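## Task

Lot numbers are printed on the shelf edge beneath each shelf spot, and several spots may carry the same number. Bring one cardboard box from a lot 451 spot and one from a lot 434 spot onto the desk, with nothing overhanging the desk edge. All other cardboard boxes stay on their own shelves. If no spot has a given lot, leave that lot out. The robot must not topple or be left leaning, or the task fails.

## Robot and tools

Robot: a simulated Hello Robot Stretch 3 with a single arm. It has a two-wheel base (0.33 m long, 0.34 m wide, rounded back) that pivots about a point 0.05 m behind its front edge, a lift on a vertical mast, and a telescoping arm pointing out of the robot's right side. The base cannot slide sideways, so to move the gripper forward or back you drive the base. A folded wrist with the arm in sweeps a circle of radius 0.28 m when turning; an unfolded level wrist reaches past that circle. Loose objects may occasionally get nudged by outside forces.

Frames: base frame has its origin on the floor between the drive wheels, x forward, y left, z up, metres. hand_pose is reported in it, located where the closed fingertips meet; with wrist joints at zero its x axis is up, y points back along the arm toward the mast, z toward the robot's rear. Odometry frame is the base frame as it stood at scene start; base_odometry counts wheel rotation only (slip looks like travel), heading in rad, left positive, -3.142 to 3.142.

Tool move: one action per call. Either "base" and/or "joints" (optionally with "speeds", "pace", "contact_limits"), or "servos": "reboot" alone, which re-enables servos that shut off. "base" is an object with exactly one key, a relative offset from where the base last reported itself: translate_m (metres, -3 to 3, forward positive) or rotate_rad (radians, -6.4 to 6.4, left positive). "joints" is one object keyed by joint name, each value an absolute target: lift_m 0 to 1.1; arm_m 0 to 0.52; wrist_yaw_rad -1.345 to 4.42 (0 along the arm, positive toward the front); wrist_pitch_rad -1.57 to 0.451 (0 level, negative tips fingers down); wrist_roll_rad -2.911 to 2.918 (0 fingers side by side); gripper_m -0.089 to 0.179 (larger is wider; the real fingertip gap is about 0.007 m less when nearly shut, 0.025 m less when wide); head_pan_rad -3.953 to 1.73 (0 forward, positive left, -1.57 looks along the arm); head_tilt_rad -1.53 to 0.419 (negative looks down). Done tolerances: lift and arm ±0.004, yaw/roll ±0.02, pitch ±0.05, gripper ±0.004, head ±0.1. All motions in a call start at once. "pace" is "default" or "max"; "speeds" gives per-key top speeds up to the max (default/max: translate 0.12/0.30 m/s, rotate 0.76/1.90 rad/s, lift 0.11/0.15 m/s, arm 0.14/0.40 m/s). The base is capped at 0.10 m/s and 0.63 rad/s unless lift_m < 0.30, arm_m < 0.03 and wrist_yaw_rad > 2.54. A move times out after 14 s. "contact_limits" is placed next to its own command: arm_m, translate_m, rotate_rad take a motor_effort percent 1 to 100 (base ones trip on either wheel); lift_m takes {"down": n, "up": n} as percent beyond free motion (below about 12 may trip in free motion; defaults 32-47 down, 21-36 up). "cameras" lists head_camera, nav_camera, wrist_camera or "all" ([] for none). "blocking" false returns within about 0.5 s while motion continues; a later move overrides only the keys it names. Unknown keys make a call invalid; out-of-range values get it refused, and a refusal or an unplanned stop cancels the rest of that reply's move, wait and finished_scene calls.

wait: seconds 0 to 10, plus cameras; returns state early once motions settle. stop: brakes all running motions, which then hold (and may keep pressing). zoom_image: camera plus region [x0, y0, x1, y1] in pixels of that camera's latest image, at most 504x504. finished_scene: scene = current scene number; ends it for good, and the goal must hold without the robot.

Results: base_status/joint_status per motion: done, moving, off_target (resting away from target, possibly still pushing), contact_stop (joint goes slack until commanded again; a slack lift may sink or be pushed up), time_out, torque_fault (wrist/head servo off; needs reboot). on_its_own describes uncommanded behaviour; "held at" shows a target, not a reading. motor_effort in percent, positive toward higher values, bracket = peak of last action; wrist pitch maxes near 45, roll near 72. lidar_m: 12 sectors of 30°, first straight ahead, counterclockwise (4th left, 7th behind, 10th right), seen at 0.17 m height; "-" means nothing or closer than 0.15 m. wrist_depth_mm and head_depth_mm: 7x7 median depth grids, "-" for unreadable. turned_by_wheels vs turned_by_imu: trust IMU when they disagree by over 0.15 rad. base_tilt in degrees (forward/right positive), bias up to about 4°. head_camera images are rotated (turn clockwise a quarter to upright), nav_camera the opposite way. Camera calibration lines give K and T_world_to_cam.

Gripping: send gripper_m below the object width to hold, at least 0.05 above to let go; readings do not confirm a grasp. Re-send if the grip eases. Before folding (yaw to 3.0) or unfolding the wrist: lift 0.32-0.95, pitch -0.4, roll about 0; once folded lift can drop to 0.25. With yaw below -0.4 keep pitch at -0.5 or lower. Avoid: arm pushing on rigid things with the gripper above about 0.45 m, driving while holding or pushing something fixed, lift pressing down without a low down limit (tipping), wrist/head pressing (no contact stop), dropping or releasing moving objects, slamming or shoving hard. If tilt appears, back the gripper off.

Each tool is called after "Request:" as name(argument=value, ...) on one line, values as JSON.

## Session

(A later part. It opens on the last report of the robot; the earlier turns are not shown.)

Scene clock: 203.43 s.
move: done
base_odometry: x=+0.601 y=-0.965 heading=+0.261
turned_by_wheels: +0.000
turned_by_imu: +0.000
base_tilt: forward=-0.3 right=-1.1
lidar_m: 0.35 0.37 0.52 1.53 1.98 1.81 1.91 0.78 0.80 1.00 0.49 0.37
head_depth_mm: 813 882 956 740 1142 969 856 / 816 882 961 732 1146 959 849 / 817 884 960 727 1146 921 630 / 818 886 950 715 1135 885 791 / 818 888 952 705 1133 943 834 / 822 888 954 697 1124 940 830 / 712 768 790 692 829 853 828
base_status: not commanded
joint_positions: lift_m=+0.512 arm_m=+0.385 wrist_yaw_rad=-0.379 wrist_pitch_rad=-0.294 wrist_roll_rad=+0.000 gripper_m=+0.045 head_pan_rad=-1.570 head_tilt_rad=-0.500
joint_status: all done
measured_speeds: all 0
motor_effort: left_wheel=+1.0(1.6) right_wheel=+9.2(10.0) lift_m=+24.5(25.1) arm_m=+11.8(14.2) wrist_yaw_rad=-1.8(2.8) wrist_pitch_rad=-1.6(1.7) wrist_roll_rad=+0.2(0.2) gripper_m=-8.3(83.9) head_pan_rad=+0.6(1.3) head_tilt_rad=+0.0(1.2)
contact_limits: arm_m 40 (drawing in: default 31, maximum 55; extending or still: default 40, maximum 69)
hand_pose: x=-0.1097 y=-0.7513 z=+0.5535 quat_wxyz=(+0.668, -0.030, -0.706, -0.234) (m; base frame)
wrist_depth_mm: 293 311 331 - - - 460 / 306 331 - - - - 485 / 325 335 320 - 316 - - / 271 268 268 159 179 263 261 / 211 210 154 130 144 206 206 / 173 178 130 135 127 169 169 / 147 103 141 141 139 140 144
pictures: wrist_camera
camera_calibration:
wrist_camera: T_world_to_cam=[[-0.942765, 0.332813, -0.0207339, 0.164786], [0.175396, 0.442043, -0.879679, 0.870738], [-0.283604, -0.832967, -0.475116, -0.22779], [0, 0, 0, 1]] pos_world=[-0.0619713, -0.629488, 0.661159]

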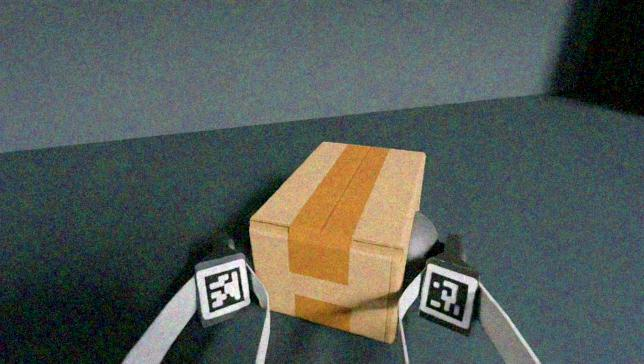

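Request:
move(joints={"gripper_m":0.03,"lift_m":0.57}, cameras=["wrist_camera"])

Request:
move(joints={"arm_m":0.0}, cameras=[])

Request:
move(base={"translate_m":-0.75}, joints={"wrist_yaw_rad":0,"lift_m":0.9,"head_tilt_rad":-0.4}, cameras=[])

Request:
move(base={"rotate_rad":1.58}, cameras=["wrist_camera","nav_camera"])

Scene clock: 233.57 s.
move: done
base_odometry: x=+0.601 y=-0.965 heading=+0.261
turned_by_wheels: +0.000
turned_by_imu: +0.000
base_tilt: forward=-0.3 right=-1.3
lidar_m: 0.35 0.37 0.52 1.53 1.98 1.81 1.91 0.78 0.79 1.00 0.49 0.37
head_depth_mm: 815 880 954 740 1146 966 853 / 817 880 963 729 1147 964 825 / 815 881 961 724 1140 666 632 / 819 883 951 716 1139 669 812 / 818 886 955 708 1144 941 836 / 817 886 955 699 1121 937 828 / 713 771 787 693 828 853 827
base_status: not commanded
joint_positions: lift_m=+0.570 arm_m=+0.385 wrist_yaw_rad=-0.379 wrist_pitch_rad=-0.323 wrist_roll_rad=+0.000 gripper_m=+0.031 head_pan_rad=-1.570 head_tilt_rad=-0.500
joint_status: all done
measured_speeds: all 0
motor_effort: left_wheel=+1.3(1.4) right_wheel=+9.5(9.9) lift_m=+32.0(34.0) arm_m=+6.6(7.8) wrist_yaw_rad=+0.0(3.0) wrist_pitch_rad=+3.8(4.0) wrist_roll_rad=+0.3(0.3) gripper_m=-12.7(67.6) head_pan_rad=-0.1(0.8) head_tilt_rad=-1.9(2.0)
contact_limits: arm_m 40 (drawing in: default 31, maximum 55; extending or still: default 40, maximum 69)
hand_pose: x=-0.1086 y=-0.7485 z=+0.6045 quat_wxyz=(+0.664, -0.019, -0.706, -0.244) (m; base frame)
wrist_depth_mm: 294 312 331 - - - 464 / 311 328 - - - - 491 / 330 - - - - - - / 337 330 - 162 170 - - / 290 288 143 130 145 282 281 / 239 240 129 134 126 234 235 / 205 100 198 191 191 190 201
pictures: wrist_camera
camera_calibration:
wrist_camera: T_world_to_cam=[[-0.942538, 0.333385, -0.0218357, 0.167056], [0.184822, 0.465846, -0.865349, 0.924405], [-0.278322, -0.81966, -0.500694, -0.174945], [0, 0, 0, 1]] pos_world=[-0.0620839, -0.62972, 0.715986]

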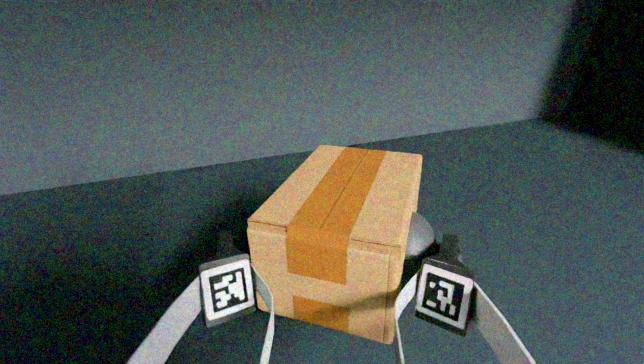

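Scene clock: 237.60 s.
move: done
base_odometry: x=+0.601 y=-0.965 heading=+0.261
turned_by_wheels: +0.000
turned_by_imu: +0.000
base_tilt: forward=-0.3 right=-1.3
lidar_m: 0.36 0.37 0.52 1.53 1.98 1.81 1.91 0.77 0.80 1.00 0.49 0.37
head_depth_mm: 815 877 955 739 1146 966 854 / 814 885 959 733 1152 967 848 / 817 882 958 722 1142 954 840 / 814 882 951 717 1136 952 839 / 819 889 952 707 1140 945 836 / 820 887 956 699 1120 937 830 / 715 771 790 691 827 855 829
base_status: not commanded
joint_positions: lift_m=+0.570 arm_m=+0.001 wrist_yaw_rad=-0.379 wrist_pitch_rad=-0.324 wrist_roll_rad=+0.000 gripper_m=+0.031 head_pan_rad=-1.570 head_tilt_rad=-0.500
joint_status: all done
measured_speeds: all 0
motor_effort: left_wheel=+0.6(1.6) right_wheel=+9.0(10.2) lift_m=+25.5(31.9) arm_m=-13.1(15.0) wrist_yaw_rad=-2.0(2.8) wrist_pitch_rad=+4.0(4.0) wrist_roll_rad=+0.0(0.3) gripper_m=-12.8(13.4) head_pan_rad=+0.0(0.6) head_tilt_rad=-2.5(2.9)
hand_pose: x=-0.1086 y=-0.3641 z=+0.6044 quat_wxyz=(+0.664, -0.019, -0.707, -0.244) (m; base frame)
wrist_depth_mm: - - - - 800 - - / - - - - - - - / - - - - - - 480 / - - - 162 170 - 554 / 310 325 137 130 137 - 578 / - - 129 134 126 - 650 / - 100 - 140 133 120 770
pictures: none
No camera images: "cameras" was empty.

Scene clock: 246.23 s.
move: done
base_odometry: x=-0.124 y=-1.159 heading=+0.261
turned_by_wheels: +0.000
turned_by_imu: -0.001
base_tilt: forward=-0.2 right=-1.3
lidar_m: 1.10 1.15 1.60 3.72 1.61 1.21 1.16 0.91 1.01 0.54 0.55 1.13
head_depth_mm: 436 863 922 960 636 1073 849 / 442 863 923 943 631 1068 845 / 450 862 921 936 627 1023 430 / 458 865 929 923 619 1008 - / 467 690 731 766 588 909 765 / 423 455 486 528 567 623 673 / 432 455 491 524 572 963 799
base_status: done
joint_positions: lift_m=+0.900 arm_m=+0.001 wrist_yaw_rad=-0.003 wrist_pitch_rad=-0.324 wrist_roll_rad=+0.000 gripper_m=+0.031 head_pan_rad=-1.570 head_tilt_rad=-0.400
joint_status: all done
measured_speeds: all 0
motor_effort: left_wheel=-3.6(12.9) right_wheel=-8.0(11.6) lift_m=+30.8(35.1) arm_m=-0.2(12.7) wrist_yaw_rad=+1.7(5.3) wrist_pitch_rad=+3.9(4.1) wrist_roll_rad=-0.1(0.3) gripper_m=-12.7(13.6) head_pan_rad=-1.4(1.7) head_tilt_rad=+4.4(6.1)
hand_pose: x=-0.0222 y=-0.3808 z=+0.9343 quat_wxyz=(+0.698, +0.113, -0.698, -0.115) (m; base frame)
wrist_depth_mm: - 262 304 - - - - / - 286 281 - - - - / - 303 314 - - - - / - - 335 161 170 - - / - - 139 130 137 - - / - - 129 135 126 619 - / - 100 129 140 133 107 -
pictures: none
No camera images: "cameras" was empty.

Scene clock: 249.87 s.
move: done
base_odometry: x=-0.124 y=-1.159 heading=+1.841
turned_by_wheels: +1.580
turned_by_imu: +1.554
base_tilt: forward=-0.3 right=-1.2
lidar_m: 3.72 1.29 1.20 1.17 0.93 1.01 0.54 0.55 1.14 1.10 1.15 1.59
head_depth_mm: 914 976 1040 1119 1201 1294 1375 / 918 974 1038 1113 1212 1317 1383 / 924 983 1050 1114 1206 1283 429 / 919 970 1043 1124 1221 1270 - / 916 976 1046 1121 1207 1306 1369 / 919 977 1041 1118 1214 1316 1385 / 916 976 1047 1121 1213 1317 1388
base_status: done
joint_positions: lift_m=+0.900 arm_m=+0.001 wrist_yaw_rad=-0.003 wrist_pitch_rad=-0.324 wrist_roll_rad=+0.000 gripper_m=+0.031 head_pan_rad=-1.570 head_tilt_rad=-0.400
joint_status: not commanded
measured_speeds: all 0
motor_effort: left_wheel=-8.7(12.6) right_wheel=+8.6(12.7) lift_m=+30.8(31.4) arm_m=-3.0(3.0) wrist_yaw_rad=+1.5(3.7) wrist_pitch_rad=+4.0(4.1) wrist_roll_rad=-0.2(0.3) gripper_m=-12.9(13.4) head_pan_rad=-1.7(2.0) head_tilt_rad=+4.1(5.4)
hand_pose: x=-0.0221 y=-0.3808 z=+0.9343 quat_wxyz=(+0.698, +0.113, -0.698, -0.115) (m; base frame)
wrist_depth_mm: - - - - 766 - - / - - - - 827 - - / 964 - - 880 870 - - / - - - 161 170 - - / - - 139 130 144 - - / - - 129 135 126 - - / - 109 - - - - -
pictures: nav_camera (sideways), wrist_camera
camera_calibration:
nav_camera: T_world_to_cam=[[0.0174107, -0.364768, 0.930936, -1.16861], [-0.999788, -0.0165904, 0.0121978, 0.0404303], [0.0109952, -0.930951, -0.36498, 0.42819], [0, 0, 0, 1]] pos_world=[0.05606, -0.0269786, 1.24369]
wrist_camera: T_world_to_cam=[[-0.9991, -0.0363629, -0.0218483, -0.00892384], [0.000644335, 0.501958, -0.864892, 1.03174], [0.0424169, -0.864127, -0.501483, 0.306565], [0, 0, 0, 1]] pos_world=[-0.0225841, -0.253305, 1.04589]

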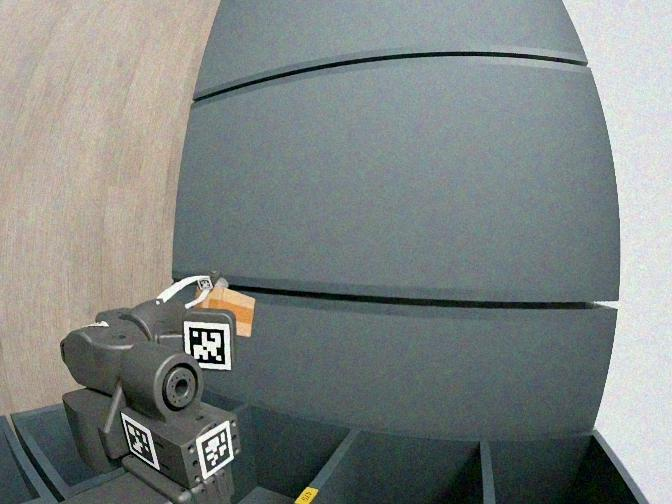

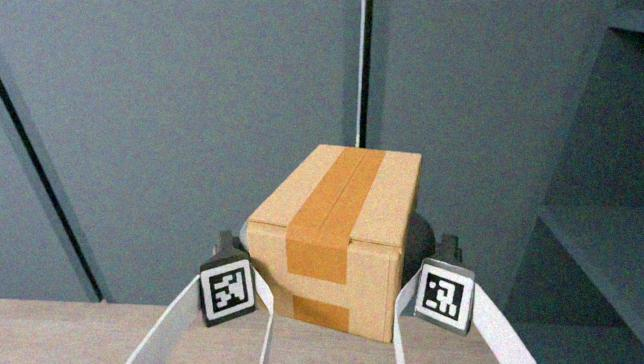

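Request:
move(base={"rotate_rad":3.215}, joints={"head_tilt_rad":-0.6}, cameras=[])

Request:
move(base={"translate_m":-1.15}, cameras=["wrist_camera","nav_camera","head_camera"])

Scene clock: 263.07 s.
move: done
base_odometry: x=-0.124 y=-1.159 heading=-1.228
turned_by_wheels: +3.215
turned_by_imu: +3.164
base_tilt: forward=-0.3 right=-1.2
lidar_m: 0.54 0.56 1.12 1.10 1.16 1.67 2.42 1.29 1.19 1.17 0.91 1.00
head_depth_mm: 941 1030 1143 1273 1454 1571 - / 946 1041 1149 1293 1472 1586 - / 951 1047 1156 1301 1407 1435 - / 958 1050 1171 1305 497 - - / 961 1052 1177 1316 1497 1467 1221 / 984 1079 1202 1356 1547 1453 1218 / 992 1087 1215 1361 1560 1449 1212
base_status: done
joint_positions: lift_m=+0.900 arm_m=+0.001 wrist_yaw_rad=-0.003 wrist_pitch_rad=-0.324 wrist_roll_rad=+0.000 gripper_m=+0.031 head_pan_rad=-1.570 head_tilt_rad=-0.600
joint_status: all done
measured_speeds: all 0
motor_effort: left_wheel=-8.1(13.0) right_wheel=+8.5(12.6) lift_m=+29.0(30.7) arm_m=-12.8(13.6) wrist_yaw_rad=+1.5(3.5) wrist_pitch_rad=+3.9(4.1) wrist_roll_rad=+0.0(0.3) gripper_m=-12.6(13.4) head_pan_rad=-2.2(3.1) head_tilt_rad=-4.8(7.9)
hand_pose: x=-0.0221 y=-0.3808 z=+0.9343 quat_wxyz=(+0.698, +0.113, -0.698, -0.115) (m; base frame)
wrist_depth_mm: - - - - - - 775 / - - - 914 - - 824 / - - - - - - 886 / - - - 162 182 - - / - - 139 130 145 - - / - - 129 135 126 - - / - 100 - - - - -
pictures: none
No camera images: "cameras" was empty.

Scene clock: 275.70 s.
move: done
base_odometry: x=-0.510 y=-0.076 heading=-1.228
turned_by_wheels: +0.000
turned_by_imu: -0.001
base_tilt: forward=-0.3 right=-1.3
lidar_m: 1.67 1.56 1.20 1.17 1.24 1.78 2.61 0.88 0.60 0.66 1.18 1.66
head_depth_mm: 895 981 1091 1137 840 711 - / 903 986 1095 1118 833 708 - / 906 996 1102 1106 801 663 - / 910 997 1111 1100 497 - - / 918 1007 1118 1091 818 653 571 / 923 1013 1131 1264 1389 651 584 / 925 1020 1134 1269 1453 1447 1154
base_status: done
joint_positions: lift_m=+0.900 arm_m=+0.001 wrist_yaw_rad=-0.003 wrist_pitch_rad=-0.324 wrist_roll_rad=+0.000 gripper_m=+0.031 head_pan_rad=-1.570 head_tilt_rad=-0.600
joint_status: not commanded
measured_speeds: all 0
motor_effort: left_wheel=-6.1(12.7) right_wheel=-5.3(12.1) lift_m=+27.1(29.8) arm_m=-11.8(13.4) wrist_yaw_rad=+2.3(3.6) wrist_pitch_rad=+4.0(4.1) wrist_roll_rad=+0.3(0.5) gripper_m=-12.5(13.3) head_pan_rad=-3.0(3.8) head_tilt_rad=-3.5(5.6)
hand_pose: x=-0.0221 y=-0.3808 z=+0.9343 quat_wxyz=(+0.698, +0.113, -0.698, -0.115) (m; base frame)
wrist_depth_mm: - 839 - - - - - / - 890 - - - - - / - 975 - - - - - / - - - 162 169 - - / - - 138 130 136 - - / - - 129 135 126 - - / - 100 - 140 133 106 -
pictures: head_camera (sideways), nav_camera (sideways), wrist_camera
camera_calibration:
head_camera: T_world_to_cam=[[-0.0466876, 0.520157, -0.852794, 1.12529], [0.997502, -0.0210316, -0.0674381, 0.0812906], [-0.053014, -0.853812, -0.517876, 0.629849], [0, 0, 0, 1]] pos_world=[0.00484069, -0.045848, 1.29131]
nav_camera: T_world_to_cam=[[0.0174637, -0.542695, 0.839748, -1.0497], [-0.999789, -0.018546, 0.00880639, 0.0448582], [0.0107948, -0.839725, -0.542905, 0.659721], [0, 0, 0, 1]] pos_world=[0.0560588, -0.0148496, 1.23925]
wrist_camera: T_world_to_cam=[[-0.999096, -0.0364496, -0.0218977, -0.00889422], [0.000643495, 0.501958, -0.864892, 1.03174], [0.0425167, -0.864123, -0.501481, 0.306566], [0, 0, 0, 1]] pos_world=[-0.0225842, -0.253305, 1.04589]

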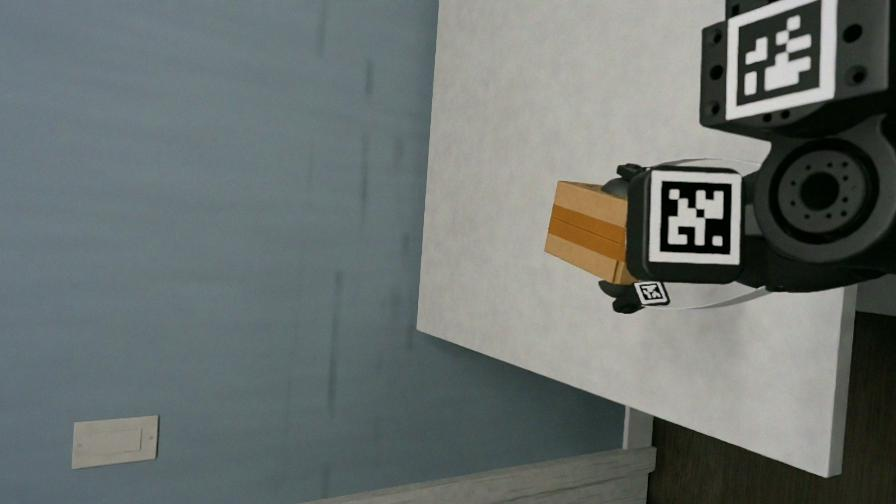

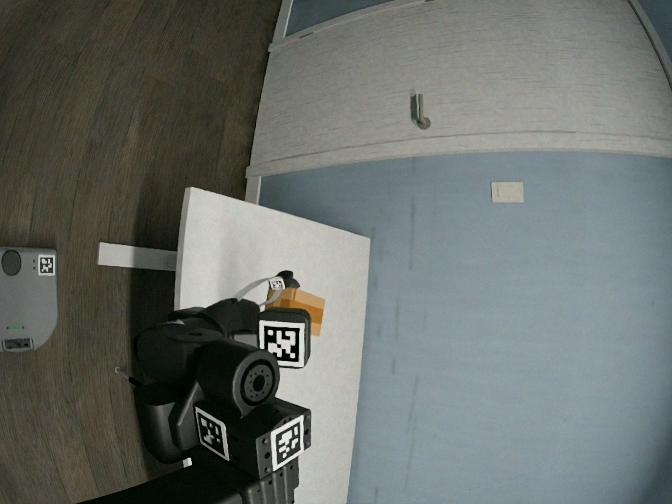

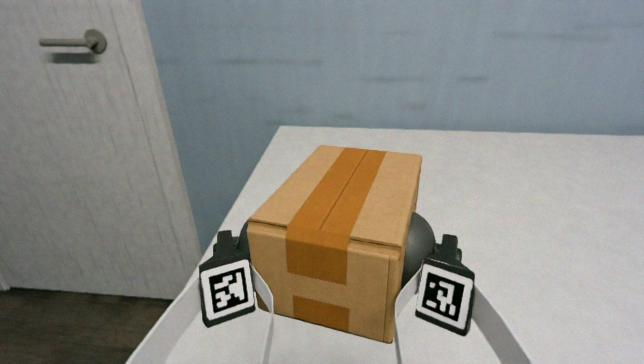

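Request:
move(joints={"arm_m":0.14,"lift_m":0.79}, cameras=[])

Request:
move(joints={"lift_m":0.725}, speeds={"lift_m":0.02}, contact_limits={"lift_m":{"down":13}}, cameras=["wrist_camera"])

Scene clock: 286.77 s.
move: done
base_odometry: x=-0.510 y=-0.076 heading=-1.228
turned_by_wheels: +0.000
turned_by_imu: +0.000
base_tilt: forward=-0.4 right=-1.2
lidar_m: 1.67 1.56 1.20 1.17 1.24 1.79 2.61 0.89 0.60 0.66 1.18 1.66
head_depth_mm: 895 983 1088 1131 842 634 285 / 902 981 1089 1116 833 343 350 / 903 999 1104 1111 824 347 376 / 909 1000 1104 1100 633 367 541 / 915 1005 1124 1090 815 652 572 / 923 1011 1122 1269 1392 652 584 / 930 1021 1138 1264 1439 1456 1158
base_status: not commanded
joint_positions: lift_m=+0.790 arm_m=+0.140 wrist_yaw_rad=-0.003 wrist_pitch_rad=-0.324 wrist_roll_rad=+0.000 gripper_m=+0.031 head_pan_rad=-1.570 head_tilt_rad=-0.600
joint_status: all done
measured_speeds: all 0
motor_effort: left_wheel=-5.9(6.4) right_wheel=-6.5(6.5) lift_m=+23.4(27.2) arm_m=+12.6(15.1) wrist_yaw_rad=+1.7(2.9) wrist_pitch_rad=+4.0(4.1) wrist_roll_rad=-0.1(0.3) gripper_m=-12.9(13.1) head_pan_rad=-2.3(3.6) head_tilt_rad=-3.6(4.0)
hand_pose: x=-0.0221 y=-0.5202 z=+0.8243 quat_wxyz=(+0.698, +0.113, -0.698, -0.115) (m; base frame)
wrist_depth_mm: 692 - - - - - - / - - - - - - - / - 812 - - - - - / - 878 - 162 170 - - / - 915 137 130 136 - - / - - 129 135 126 - - / - 100 - 140 133 106 -
pictures: none
No camera images: "cameras" was empty.

Scene clock: 290.40 s.
move: done
base_odometry: x=-0.510 y=-0.076 heading=-1.228
turned_by_wheels: +0.000
turned_by_imu: +0.000
base_tilt: forward=-0.3 right=-1.2
lidar_m: 1.68 1.56 1.20 1.17 1.24 1.78 2.60 0.88 0.60 0.67 1.18 1.66
head_depth_mm: 896 980 1083 1129 842 671 545 / 898 984 1095 1119 836 631 358 / 905 997 1100 1109 826 400 380 / 912 1000 1115 1104 821 486 408 / 916 1007 1121 1092 817 649 573 / 921 1010 1125 1268 1392 651 584 / 927 1019 1130 1265 1446 1447 1158
base_status: not commanded
joint_positions: lift_m=+0.725 arm_m=+0.140 wrist_yaw_rad=-0.003 wrist_pitch_rad=-0.324 wrist_roll_rad=+0.000 gripper_m=+0.031 head_pan_rad=-1.570 head_tilt_rad=-0.600
joint_status: all done
measured_speeds: all 0
motor_effort: left_wheel=-5.9(6.7) right_wheel=-5.4(6.5) lift_m=+23.8(27.8) arm_m=+5.7(13.3) wrist_yaw_rad=+0.8(3.0) wrist_pitch_rad=+4.0(4.1) wrist_roll_rad=+0.0(0.3) gripper_m=-12.8(13.3) head_pan_rad=-2.4(3.6) head_tilt_rad=-2.7(3.7)
contact_limits: lift_m down 13 (down: maximum 72; up: maximum 65)
hand_pose: x=-0.0221 y=-0.5202 z=+0.7593 quat_wxyz=(+0.698, +0.113, -0.698, -0.115) (m; base frame)
wrist_depth_mm: 700 - - - - - - / - - - - - - - / - 811 - - - - - / - 333 - 162 169 - - / - - 137 130 137 - - / - - 129 135 126 - - / - 100 - 140 133 107 -
pictures: wrist_camera
camera_calibration:
wrist_camera: T_world_to_cam=[[-0.999096, -0.0364463, -0.021902, -0.0178023], [0.000639386, 0.502151, -0.864779, 0.950337], [0.0425161, -0.864011, -0.501674, 0.0985598], [0, 0, 0, 1]] pos_world=[-0.0225842, -0.392705, 0.870887]

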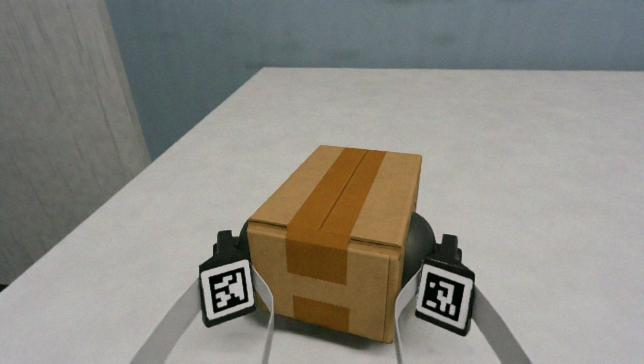

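Keep lowering.

Request:
move(joints={"lift_m":0.68}, speeds={"lift_m":0.02}, contact_limits={"lift_m":{"down":13}}, cameras=["wrist_camera"])

Scene clock: 298.00 s.
move: done
base_odometry: x=-0.510 y=-0.076 heading=-1.228
turned_by_wheels: +0.000
turned_by_imu: +0.000
base_tilt: forward=-0.3 right=-1.3
lidar_m: 1.68 1.56 1.20 1.17 1.24 1.78 2.61 0.89 0.60 0.66 1.18 1.66
head_depth_mm: 899 981 1088 1138 842 670 572 / 902 990 1094 1125 835 666 385 / 907 993 1097 1114 830 661 405 / 912 1002 1106 1094 823 508 429 / 917 1008 1117 1094 818 656 573 / 921 1013 1125 1261 1391 651 587 / 930 1022 1137 1267 1447 1457 1160
base_status: not commanded
joint_positions: lift_m=+0.680 arm_m=+0.140 wrist_yaw_rad=-0.003 wrist_pitch_rad=-0.229 wrist_roll_rad=+0.000 gripper_m=+0.031 head_pan_rad=-1.570 head_tilt_rad=-0.600
joint_status: all done
measured_speeds: all 0
on_its_own: wrist_pitch_rad is at rest, and its effort (-13.4) is outside its rest range (-8 to +12)
motor_effort: left_wheel=-5.0(6.4) right_wheel=-5.8(6.6) lift_m=+12.9(27.1) arm_m=-4.0(4.7) wrist_yaw_rad=+1.6(3.1) wrist_pitch_rad=-13.4(13.9) wrist_roll_rad=+0.2(0.4) gripper_m=-12.2(13.2) head_pan_rad=-2.6(3.1) head_tilt_rad=-2.1(3.0)
contact_limits: lift_m down 13 (down: maximum 72; up: maximum 65)
hand_pose: x=-0.0221 y=-0.5290 z=+0.7370 quat_wxyz=(+0.703, +0.080, -0.702, -0.082) (m; base frame)
wrist_depth_mm: 687 - - - - - - / - - - - - - - / - 772 - - - - - / - - - 160 159 - - / - - 135 128 132 - - / - - 129 135 126 - - / - 100 - 139 - 107 -
pictures: wrist_camera
camera_calibration:
wrist_camera: T_world_to_cam=[[-0.9991, -0.0383913, -0.0180361, -0.0225176], [0.000340125, 0.417946, -0.908472, 0.923245], [0.0424155, -0.90766, -0.417556, -0.0053614], [0, 0, 0, 1]] pos_world=[-0.0225839, -0.391597, 0.836097]

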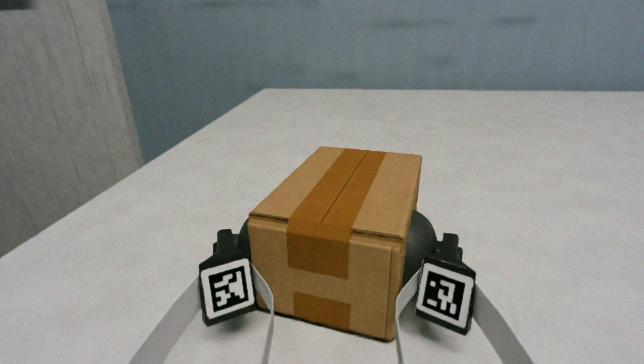

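Request:
move(joints={"lift_m":0.698}, speeds={"lift_m":0.03}, cameras=[])

Request:
move(joints={"gripper_m":0.13}, cameras=["wrist_camera"])

Request:
move(joints={"arm_m":0}, cameras=["wrist_camera"])

Request:
move(joints={"lift_m":0.9,"wrist_pitch_rad":-0.4}, cameras=[])

Request:
move(base={"rotate_rad":3.19}, joints={"wrist_yaw_rad":3.0,"gripper_m":0.037,"head_pan_rad":0,"head_tilt_rad":-0.3}, pace="max", cameras=["nav_camera"])

Scene clock: 310.33 s.
move: done
base_odometry: x=-0.510 y=-0.076 heading=-1.228
turned_by_wheels: +0.000
turned_by_imu: +0.000
base_tilt: forward=-0.3 right=-1.1
lidar_m: 1.67 1.56 1.20 1.17 1.24 1.79 2.61 0.89 0.60 0.67 1.18 1.66
head_depth_mm: 896 980 1087 1126 840 668 558 / 900 986 1093 1123 832 665 370 / 908 991 1103 1115 830 662 395 / 911 1003 1110 1101 824 499 420 / 918 1008 1118 1089 815 652 572 / 923 1014 1126 1268 1389 649 582 / 924 1022 1139 1263 1448 1445 1158
base_status: not commanded
joint_positions: lift_m=+0.698 arm_m=+0.140 wrist_yaw_rad=-0.003 wrist_pitch_rad=-0.289 wrist_roll_rad=+0.000 gripper_m=+0.031 head_pan_rad=-1.570 head_tilt_rad=-0.600
joint_status: all done
measured_speeds: all 0
motor_effort: left_wheel=-4.6(5.1) right_wheel=-5.4(6.1) lift_m=+29.1(30.7) arm_m=-4.1(5.0) wrist_yaw_rad=+2.1(2.6) wrist_pitch_rad=-2.5(13.5) wrist_roll_rad=+0.0(0.3) gripper_m=-12.6(13.1) head_pan_rad=-2.5(2.5) head_tilt_rad=-1.4(2.2)
hand_pose: x=-0.0221 y=-0.5237 z=+0.7406 quat_wxyz=(+0.700, +0.101, -0.699, -0.103) (m; base frame)
wrist_depth_mm: 691 - - - - - - / - - - - - - - / - 785 - - - - - / - - - 160 168 - - / - - 136 129 136 - - / - - 129 134 126 - - / - 100 - 140 133 107 -
pictures: none
No camera images: "cameras" was empty.

Scene clock: 311.87 s.
move: done
base_odometry: x=-0.510 y=-0.076 heading=-1.228
turned_by_wheels: +0.000
turned_by_imu: +0.000
base_tilt: forward=-0.3 right=-1.1
lidar_m: 1.67 1.56 1.20 1.17 1.24 1.78 2.60 0.89 0.60 0.67 1.18 1.66
head_depth_mm: 894 981 1089 1132 841 669 558 / 902 987 1094 1121 835 664 370 / 906 993 1101 1112 827 661 396 / 906 1001 1111 1100 822 499 420 / 918 1009 1122 1096 819 654 573 / 918 1017 1127 1272 1385 651 584 / 925 1018 1130 1273 1444 1436 1157
base_status: not commanded
joint_positions: lift_m=+0.698 arm_m=+0.140 wrist_yaw_rad=+0.002 wrist_pitch_rad=-0.296 wrist_roll_rad=+0.000 gripper_m=+0.130 head_pan_rad=-1.570 head_tilt_rad=-0.600
joint_status: all done
measured_speeds: all 0
motor_effort: left_wheel=-4.6(5.5) right_wheel=-5.8(6.0) lift_m=+27.3(29.5) arm_m=-4.5(5.1) wrist_yaw_rad=-1.5(3.7) wrist_pitch_rad=-1.2(2.5) wrist_roll_rad=+0.2(0.3) gripper_m=+1.5(83.9) head_pan_rad=-1.9(3.0) head_tilt_rad=-1.4(2.3)
hand_pose: x=-0.0211 y=-0.5231 z=+0.7390 quat_wxyz=(+0.700, +0.105, -0.699, -0.104) (m; base frame)
wrist_depth_mm: 690 - - - - - - / - - - - - - - / - 792 - - - - - / - - - 158 157 - - / - - 137 130 129 144 - / - 124 145 136 127 123 - / - - - - - - -
pictures: wrist_camera
camera_calibration:
wrist_camera: T_world_to_cam=[[-0.998931, -0.0413044, -0.0207451, -0.0207049], [-0.00149337, 0.477427, -0.87867, 0.931543], [0.0461972, -0.8777, -0.476978, 0.0605315], [0, 0, 0, 1]] pos_world=[-0.0220881, -0.39247, 0.846961]

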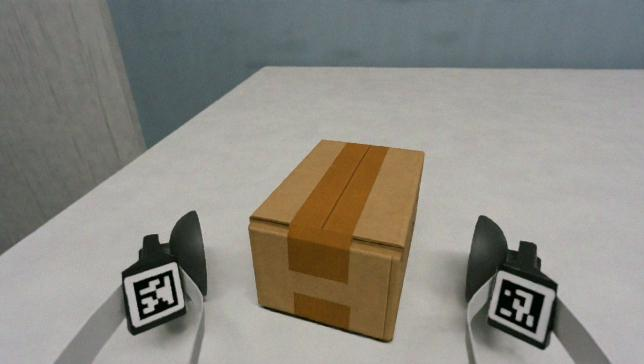

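Scene clock: 314.13 s.
move: done
base_odometry: x=-0.510 y=-0.076 heading=-1.228
turned_by_wheels: +0.000
turned_by_imu: +0.000
base_tilt: forward=-0.4 right=-1.2
lidar_m: 1.68 1.57 1.20 1.17 1.24 1.78 2.61 0.89 0.60 0.67 1.18 1.66
head_depth_mm: 891 984 1087 1137 841 670 570 / 901 986 1096 1125 833 666 567 / 907 992 1101 1113 830 661 551 / 912 998 1111 1100 822 658 549 / 918 1004 1124 1098 818 654 558 / 925 1010 1126 1273 1390 648 583 / 927 1023 1135 1270 1445 1449 1157
base_status: not commanded
joint_positions: lift_m=+0.698 arm_m=+0.001 wrist_yaw_rad=+0.002 wrist_pitch_rad=-0.298 wrist_roll_rad=+0.000 gripper_m=+0.130 head_pan_rad=-1.570 head_tilt_rad=-0.600
joint_status: all done
measured_speeds: all 0
motor_effort: left_wheel=-4.7(5.4) right_wheel=-4.8(6.0) lift_m=+26.0(28.6) arm_m=-12.9(15.3) wrist_yaw_rad=-1.4(3.5) wrist_pitch_rad=-0.9(1.3) wrist_roll_rad=-0.1(0.3) gripper_m=+0.3(1.8) head_pan_rad=-2.1(2.5) head_tilt_rad=-1.4(2.1)
hand_pose: x=-0.0211 y=-0.3834 z=+0.7385 quat_wxyz=(+0.700, +0.106, -0.699, -0.105) (m; base frame)
wrist_depth_mm: - 827 - - - - - / - 872 - - - - - / - 937 - 256 - - - / - - - - - - - / - - - - - 143 - / - 125 - - - 123 - / - 121 - - - - -
pictures: wrist_camera
camera_calibration:
wrist_camera: T_world_to_cam=[[-0.998931, -0.0412656, -0.0208305, -0.0148692], [-0.00149094, 0.47916, -0.877727, 0.864456], [0.046201, -0.876757, -0.478709, 0.18449], [0, 0, 0, 1]] pos_world=[-0.0220881, -0.253073, 0.846763]

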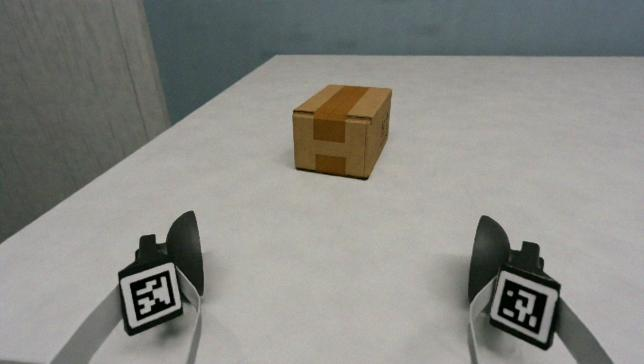

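Scene clock: 316.80 s.
move: done
base_odometry: x=-0.510 y=-0.076 heading=-1.228
turned_by_wheels: +0.000
turned_by_imu: +0.000
base_tilt: forward=-0.3 right=-1.2
lidar_m: 1.68 1.57 1.20 1.17 1.24 1.78 2.61 0.89 0.60 0.67 1.18 1.66
head_depth_mm: 895 980 1087 1139 842 710 - / 899 987 1095 1122 835 706 - / 908 997 1098 1109 827 287 - / 914 1000 1107 1097 825 282 301 / 915 1009 1117 1092 818 618 572 / 923 1018 1123 1266 1389 648 583 / 931 1021 1137 1274 1449 1448 1166
base_status: not commanded
joint_positions: lift_m=+0.900 arm_m=+0.001 wrist_yaw_rad=+0.002 wrist_pitch_rad=-0.413 wrist_roll_rad=+0.000 gripper_m=+0.130 head_pan_rad=-1.570 head_tilt_rad=-0.600
joint_status: all done
measured_speeds: all 0
motor_effort: left_wheel=-4.6(5.2) right_wheel=-5.1(5.6) lift_m=+29.4(33.5) arm_m=-8.7(12.7) wrist_yaw_rad=-0.7(3.2) wrist_pitch_rad=+2.0(12.9) wrist_roll_rad=-0.1(0.4) gripper_m=+0.2(1.1) head_pan_rad=-1.7(2.4) head_tilt_rad=-0.6(1.7)
hand_pose: x=-0.0212 y=-0.3706 z=+0.9138 quat_wxyz=(+0.692, +0.146, -0.692, -0.145) (m; base frame)
wrist_depth_mm: - 812 - - - - - / - 896 - - - - - / - - - - - - - / - - - - - - - / - - - 378 - 144 - / - 125 - 363 - 123 - / - 124 - - - - -
pictures: none
No camera images: "cameras" was empty.

Scene clock: 322.80 s.
move: done
base_odometry: x=-0.510 y=-0.076 heading=+1.962
turned_by_wheels: +3.190
turned_by_imu: +3.139
base_tilt: forward=-0.4 right=-1.3
lidar_m: 2.60 0.60 0.60 0.67 1.18 1.70 1.67 1.54 1.19 1.17 1.25 1.82
head_depth_mm: 2220 2282 2440 2565 2646 2036 1568 / 2237 2345 2433 2552 2657 2026 1563 / 2243 2351 2479 2563 2691 2020 1550 / 2275 2363 2487 2593 2718 2017 1533 / 2282 2374 2523 2658 2703 2003 1528 / 2293 2411 2510 2666 2388 1987 1515 / 2299 2412 2503 2628 1282 946 1513
base_status: done
joint_positions: lift_m=+0.900 arm_m=+0.001 wrist_yaw_rad=+2.997 wrist_pitch_rad=-0.413 wrist_roll_rad=+0.000 gripper_m=+0.037 head_pan_rad=+0.000 head_tilt_rad=-0.300
joint_status: all done
measured_speeds: all 0
motor_effort: left_wheel=-7.6(13.5) right_wheel=+8.7(12.7) lift_m=+25.8(30.8) arm_m=-12.1(13.6) wrist_yaw_rad=+2.3(9.6) wrist_pitch_rad=+1.9(2.1) wrist_roll_rad=-0.2(0.3) gripper_m=+1.1(79.8) head_pan_rad=-3.5(4.3) head_tilt_rad=-2.9(8.1)
hand_pose: x=+0.0112 y=+0.0772 z=+0.9138 quat_wxyz=(+0.195, +0.700, +0.095, +0.680) (m; base frame)
wrist_depth_mm: - 137 - - - - - / - 147 - - - - - / - 161 170 606 - - - / - 185 187 - - - - / - - 202 155 159 - - / - - 128 - 129 - - / - - 262 - - - -
pictures: nav_camera (sideways)
camera_calibration:
nav_camera: T_world_to_cam=[[0.270173, 0.0170567, 0.962661, -1.21163], [0.0143322, -0.999804, 0.0136925, 0.0322163], [0.962705, 0.0100977, -0.270365, 0.299239], [0, 0, 0, 1]] pos_world=[0.0388093, 0.0498547, 1.24685]

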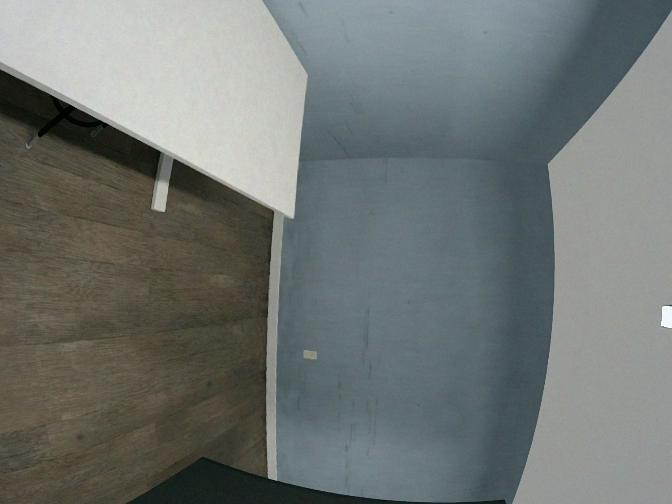

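Request:
move(base={"translate_m":1.97}, joints={"lift_m":0.29}, pace="max", cameras=[])

Request:
move(base={"rotate_rad":-1.59}, pace="max", cameras=["nav_camera"])

Scene clock: 345.80 s.
move: done
base_odometry: x=-1.260 y=+1.746 heading=+1.961
turned_by_wheels: +0.000
turned_by_imu: +0.001
base_tilt: forward=-0.3 right=-1.2
lidar_m: 0.66 0.71 0.97 0.95 1.01 0.89 3.60 1.76 1.39 1.96 0.87 0.67
head_depth_mm: 534 558 586 616 646 684 723 / 538 563 591 620 655 691 733 / 543 566 595 625 658 697 738 / 547 572 599 631 664 705 745 / 551 576 604 636 671 708 754 / 556 580 608 642 677 717 761 / 559 585 614 647 683 722 768
base_status: done
joint_positions: lift_m=+0.290 arm_m=+0.001 wrist_yaw_rad=+2.997 wrist_pitch_rad=-0.415 wrist_roll_rad=+0.000 gripper_m=+0.037 head_pan_rad=+0.000 head_tilt_rad=-0.300
joint_status: all done
measured_speeds: all 0
motor_effort: left_wheel=-1.4(12.9) right_wheel=+8.3(14.7) lift_m=+29.9(31.6) arm_m=-10.5(12.8) wrist_yaw_rad=+2.9(3.2) wrist_pitch_rad=+2.3(2.3) wrist_roll_rad=-0.1(0.4) gripper_m=+0.1(1.0) head_pan_rad=-2.7(3.8) head_tilt_rad=-1.2(3.5)
hand_pose: x=+0.0110 y=+0.0770 z=+0.3034 quat_wxyz=(+0.195, +0.700, +0.096, +0.680) (m; base frame)
wrist_depth_mm: - 137 - - - - 900 / - 147 - - - - - / 958 162 873 925 926 894 825 / 753 186 670 728 719 713 707 / 612 592 206 586 576 597 589 / 530 527 129 313 129 511 509 / 454 292 261 280 437 442 440
pictures: none
No camera images: "cameras" was empty.

Scene clock: 347.93 s.
move: done
base_odometry: x=-1.260 y=+1.746 heading=+0.372
turned_by_wheels: -1.590
turned_by_imu: -1.560
base_tilt: forward=-0.3 right=-1.3
lidar_m: 1.95 0.87 0.67 0.66 0.70 0.96 0.95 1.01 0.89 3.62 1.75 1.38
head_depth_mm: 1405 1337 1289 1312 1360 1435 1496 / 2400 2497 2609 2716 2574 1801 1516 / 2416 2514 2610 2795 2866 2021 1548 / 2449 2526 2650 2803 2862 1991 1545 / 2443 2548 2693 2809 2862 1979 1532 / 2049 2098 2172 2262 2326 1973 1529 / 1498 1548 1579 1613 1657 1681 1519
base_status: done
joint_positions: lift_m=+0.290 arm_m=+0.001 wrist_yaw_rad=+2.997 wrist_pitch_rad=-0.415 wrist_roll_rad=+0.000 gripper_m=+0.037 head_pan_rad=+0.000 head_tilt_rad=-0.300
joint_status: not commanded
measured_speeds: all 0
motor_effort: left_wheel=+5.0(15.0) right_wheel=-7.5(15.1) lift_m=+29.4(30.6) arm_m=-12.0(13.5) wrist_yaw_rad=+2.4(3.2) wrist_pitch_rad=+2.3(2.3) wrist_roll_rad=-0.2(0.4) gripper_m=+0.2(0.8) head_pan_rad=-2.6(3.4) head_tilt_rad=-0.7(1.4)
hand_pose: x=+0.0110 y=+0.0770 z=+0.3034 quat_wxyz=(+0.195, +0.700, +0.096, +0.680) (m; base frame)
wrist_depth_mm: 139 137 632 642 634 - - / - 148 - - - - - / - 160 170 - - - - / 746 186 221 726 725 708 713 / 617 597 205 583 581 592 588 / 527 525 128 313 129 508 504 / 456 291 261 280 431 441 443
pictures: nav_camera (sideways)
camera_calibration:
nav_camera: T_world_to_cam=[[0.270477, 0.0170292, 0.962576, -1.21143], [0.0143292, -0.999804, 0.0136614, 0.0322565], [0.96262, 0.0100978, -0.270668, 0.299593], [0, 0, 0, 1]] pos_world=[0.0388087, 0.0498547, 1.24675]

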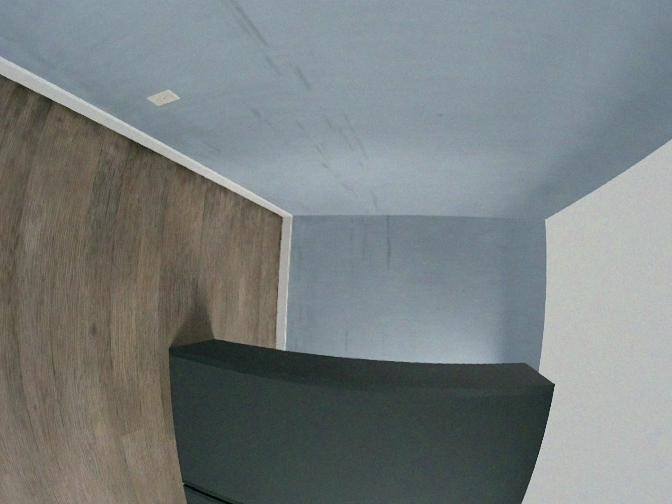

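Request:
move(base={"translate_m":2.22}, joints={"head_pan_rad":-1.57,"head_tilt_rad":-0.3}, pace="max", cameras=["nav_camera","head_camera"])

Scene clock: 374.93 s.
move: done
base_odometry: x=+0.808 y=+2.552 heading=+0.372
turned_by_wheels: +0.000
turned_by_imu: +0.002
base_tilt: forward=-0.3 right=-1.2
lidar_m: 0.61 0.61 0.48 0.47 0.50 0.73 2.78 0.72 0.68 1.79 0.79 0.62
head_depth_mm: 2448 2082 2172 1425 1472 1526 1480 / 3074 3012 3036 2382 2445 1993 1554 / 3065 3826 - - 2939 2037 1545 / 3128 3870 - - 2887 2011 1537 / 2743 2990 3149 3342 2732 1988 1523 / 1835 1880 1946 2022 2094 1894 1529 / 1357 1381 1416 1448 1494 1539 1471
base_status: done
joint_positions: lift_m=+0.290 arm_m=+0.001 wrist_yaw_rad=+2.998 wrist_pitch_rad=-0.415 wrist_roll_rad=+0.000 gripper_m=+0.037 head_pan_rad=-1.570 head_tilt_rad=-0.300
joint_status: all done
measured_speeds: all 0
motor_effort: left_wheel=+6.8(12.8) right_wheel=+0.8(14.5) lift_m=+27.8(30.0) arm_m=-6.5(11.4) wrist_yaw_rad=+2.0(3.7) wrist_pitch_rad=+2.3(2.4) wrist_roll_rad=-0.1(0.3) gripper_m=+0.5(1.2) head_pan_rad=+2.7(4.5) head_tilt_rad=+2.0(4.3)
hand_pose: x=+0.0110 y=+0.0770 z=+0.3034 quat_wxyz=(+0.195, +0.700, +0.096, +0.680) (m; base frame)
wrist_depth_mm: 469 137 475 472 478 475 473 / 503 148 500 516 522 522 518 / 556 162 547 561 568 563 569 / 598 181 189 - - - - / 619 575 204 590 579 593 589 / 522 517 129 313 129 504 502 / 458 291 261 281 433 445 439
pictures: head_camera (sideways), nav_camera (sideways)
camera_calibration:
head_camera: T_world_to_cam=[[-0.0465006, 0.245036, -0.968398, 1.27618], [0.997526, -0.0397726, -0.057963, 0.0689926], [-0.0527188, -0.968698, -0.24258, 0.27165], [0, 0, 0, 1]] pos_world=[0.0048421, -0.0468183, 1.30574]
nav_camera: T_world_to_cam=[[0.0173263, -0.27046, 0.962575, -1.20988], [-0.999788, -0.0153703, 0.0136775, 0.0384952], [0.0110959, -0.962608, -0.270669, 0.305442], [0, 0, 0, 1]] pos_world=[0.0560606, -0.032611, 1.24675]

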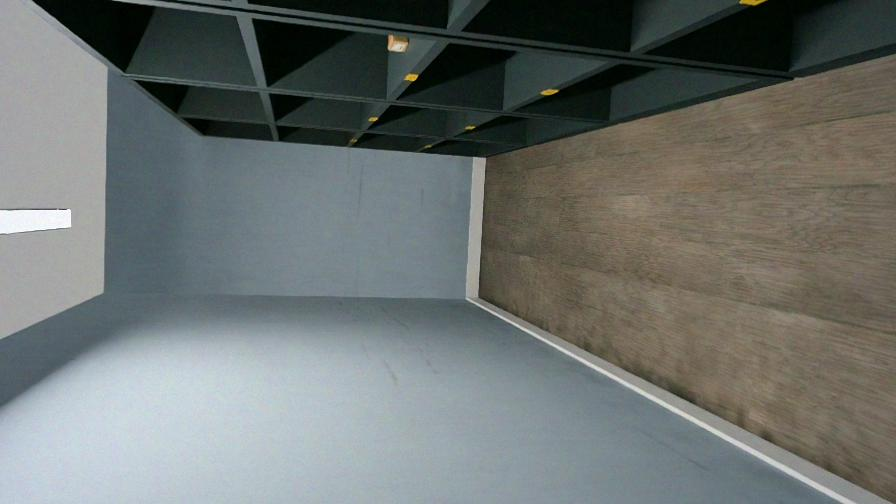

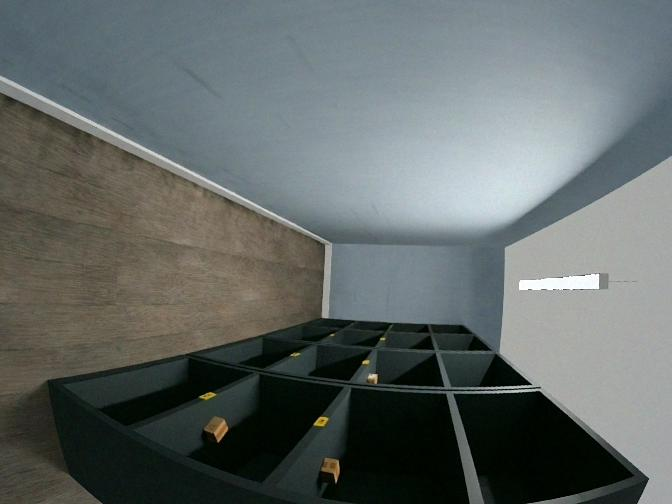

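Request:
move(base={"rotate_rad":-1.59}, joints={"head_tilt_rad":-0.35}, pace="max", cameras=[])

Request:
move(base={"translate_m":0.8}, joints={"head_pan_rad":-1.4}, cameras=["nav_camera","head_camera"])

Scene clock: 387.80 s.
move: done
base_odometry: x=+0.808 y=+2.552 heading=-1.218
turned_by_wheels: -1.590
turned_by_imu: -1.559
base_tilt: forward=-0.3 right=-1.2
lidar_m: 1.77 0.79 0.62 0.61 0.62 0.48 0.47 0.50 0.74 2.76 0.71 0.68
head_depth_mm: 1920 1817 1732 1651 1610 1542 1400 / 2620 2776 2912 2750 2395 1902 1490 / 2651 2862 3028 3148 2654 1890 1473 / 2701 2860 3000 3205 2601 1887 1474 / 2740 2866 3046 3187 2611 1869 1455 / 2762 2931 3041 3214 2598 1849 1456 / 2793 2912 3052 3271 2547 1848 1452
base_status: done
joint_positions: lift_m=+0.290 arm_m=+0.001 wrist_yaw_rad=+2.998 wrist_pitch_rad=-0.415 wrist_roll_rad=+0.000 gripper_m=+0.037 head_pan_rad=-1.570 head_tilt_rad=-0.350
joint_status: all done
measured_speeds: all 0
motor_effort: left_wheel=+5.2(15.2) right_wheel=-7.8(15.4) lift_m=+27.3(27.9) arm_m=-13.0(13.4) wrist_yaw_rad=+0.5(3.3) wrist_pitch_rad=+2.3(2.4) wrist_roll_rad=-0.3(0.3) gripper_m=+0.4(1.0) head_pan_rad=+2.3(3.4) head_tilt_rad=-3.0(6.7)
hand_pose: x=+0.0110 y=+0.0770 z=+0.3034 quat_wxyz=(+0.195, +0.700, +0.096, +0.680) (m; base frame)
wrist_depth_mm: 545 137 - - - - - / 603 147 - - - - - / 602 162 170 - - - - / 566 185 192 709 705 717 706 / 593 595 205 578 575 596 594 / 524 515 128 312 129 509 505 / 455 291 261 279 432 440 440
pictures: none
No camera images: "cameras" was empty.

Scene clock: 395.77 s.
move: done
base_odometry: x=+1.085 y=+1.802 heading=-1.218
turned_by_wheels: +0.000
turned_by_imu: +0.002
base_tilt: forward=-0.1 right=-1.1
lidar_m: 1.56 0.70 0.54 0.54 0.57 0.84 1.26 1.35 0.51 0.92 0.82 0.79
head_depth_mm: 365 777 821 864 661 511 888 / 390 799 843 883 654 530 880 / 395 817 862 912 650 530 874 / 400 841 891 927 642 997 873 / 408 864 916 953 637 1024 867 / 417 894 947 972 632 1065 864 / 474 916 969 1000 629 1071 863
base_status: done
joint_positions: lift_m=+0.290 arm_m=+0.001 wrist_yaw_rad=+2.998 wrist_pitch_rad=-0.415 wrist_roll_rad=+0.000 gripper_m=+0.037 head_pan_rad=-1.400 head_tilt_rad=-0.350
joint_status: all done
measured_speeds: all 0
motor_effort: left_wheel=+3.0(11.7) right_wheel=+7.4(11.2) lift_m=+25.3(27.4) arm_m=-12.0(13.6) wrist_yaw_rad=+1.5(3.1) wrist_pitch_rad=+2.3(2.4) wrist_roll_rad=-0.1(0.4) gripper_m=+0.5(1.1) head_pan_rad=-2.7(5.6) head_tilt_rad=-3.7(4.2)
hand_pose: x=+0.0110 y=+0.0770 z=+0.3034 quat_wxyz=(+0.195, +0.700, +0.096, +0.680) (m; base frame)
wrist_depth_mm: 537 137 522 526 533 536 536 / - 148 - - - - - / - 161 170 - - - - / - 182 188 674 691 686 682 / 617 597 206 583 579 596 595 / 523 520 129 313 129 510 509 / 456 292 260 278 435 443 443
pictures: head_camera (sideways), nav_camera (sideways)
camera_calibration:
head_camera: T_world_to_cam=[[-0.095372, 0.280758, -0.955028, 1.25901], [0.989412, 0.13217, -0.0599504, 0.0716762], [0.109395, -0.950635, -0.29039, 0.332849], [0, 0, 0, 1]] pos_world=[0.0127452, -0.0465332, 1.30335]
nav_camera: T_world_to_cam=[[0.0708033, -0.310383, 0.947971, -1.19117], [-0.982714, -0.184679, 0.0129309, 0.0393166], [0.171057, -0.9325, -0.318094, 0.366176], [0, 0, 0, 1]] pos_world=[0.060339, -0.0209999, 1.24517]

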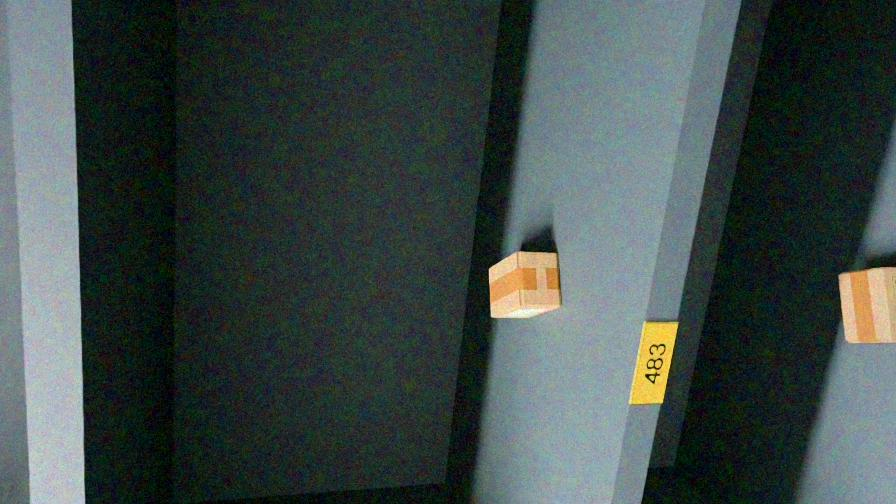

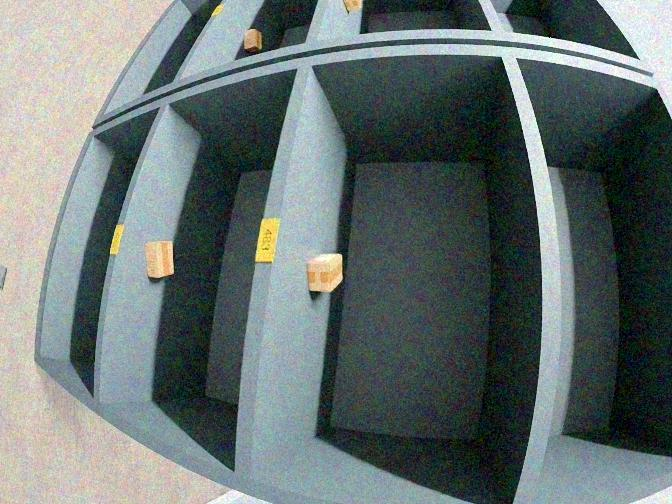

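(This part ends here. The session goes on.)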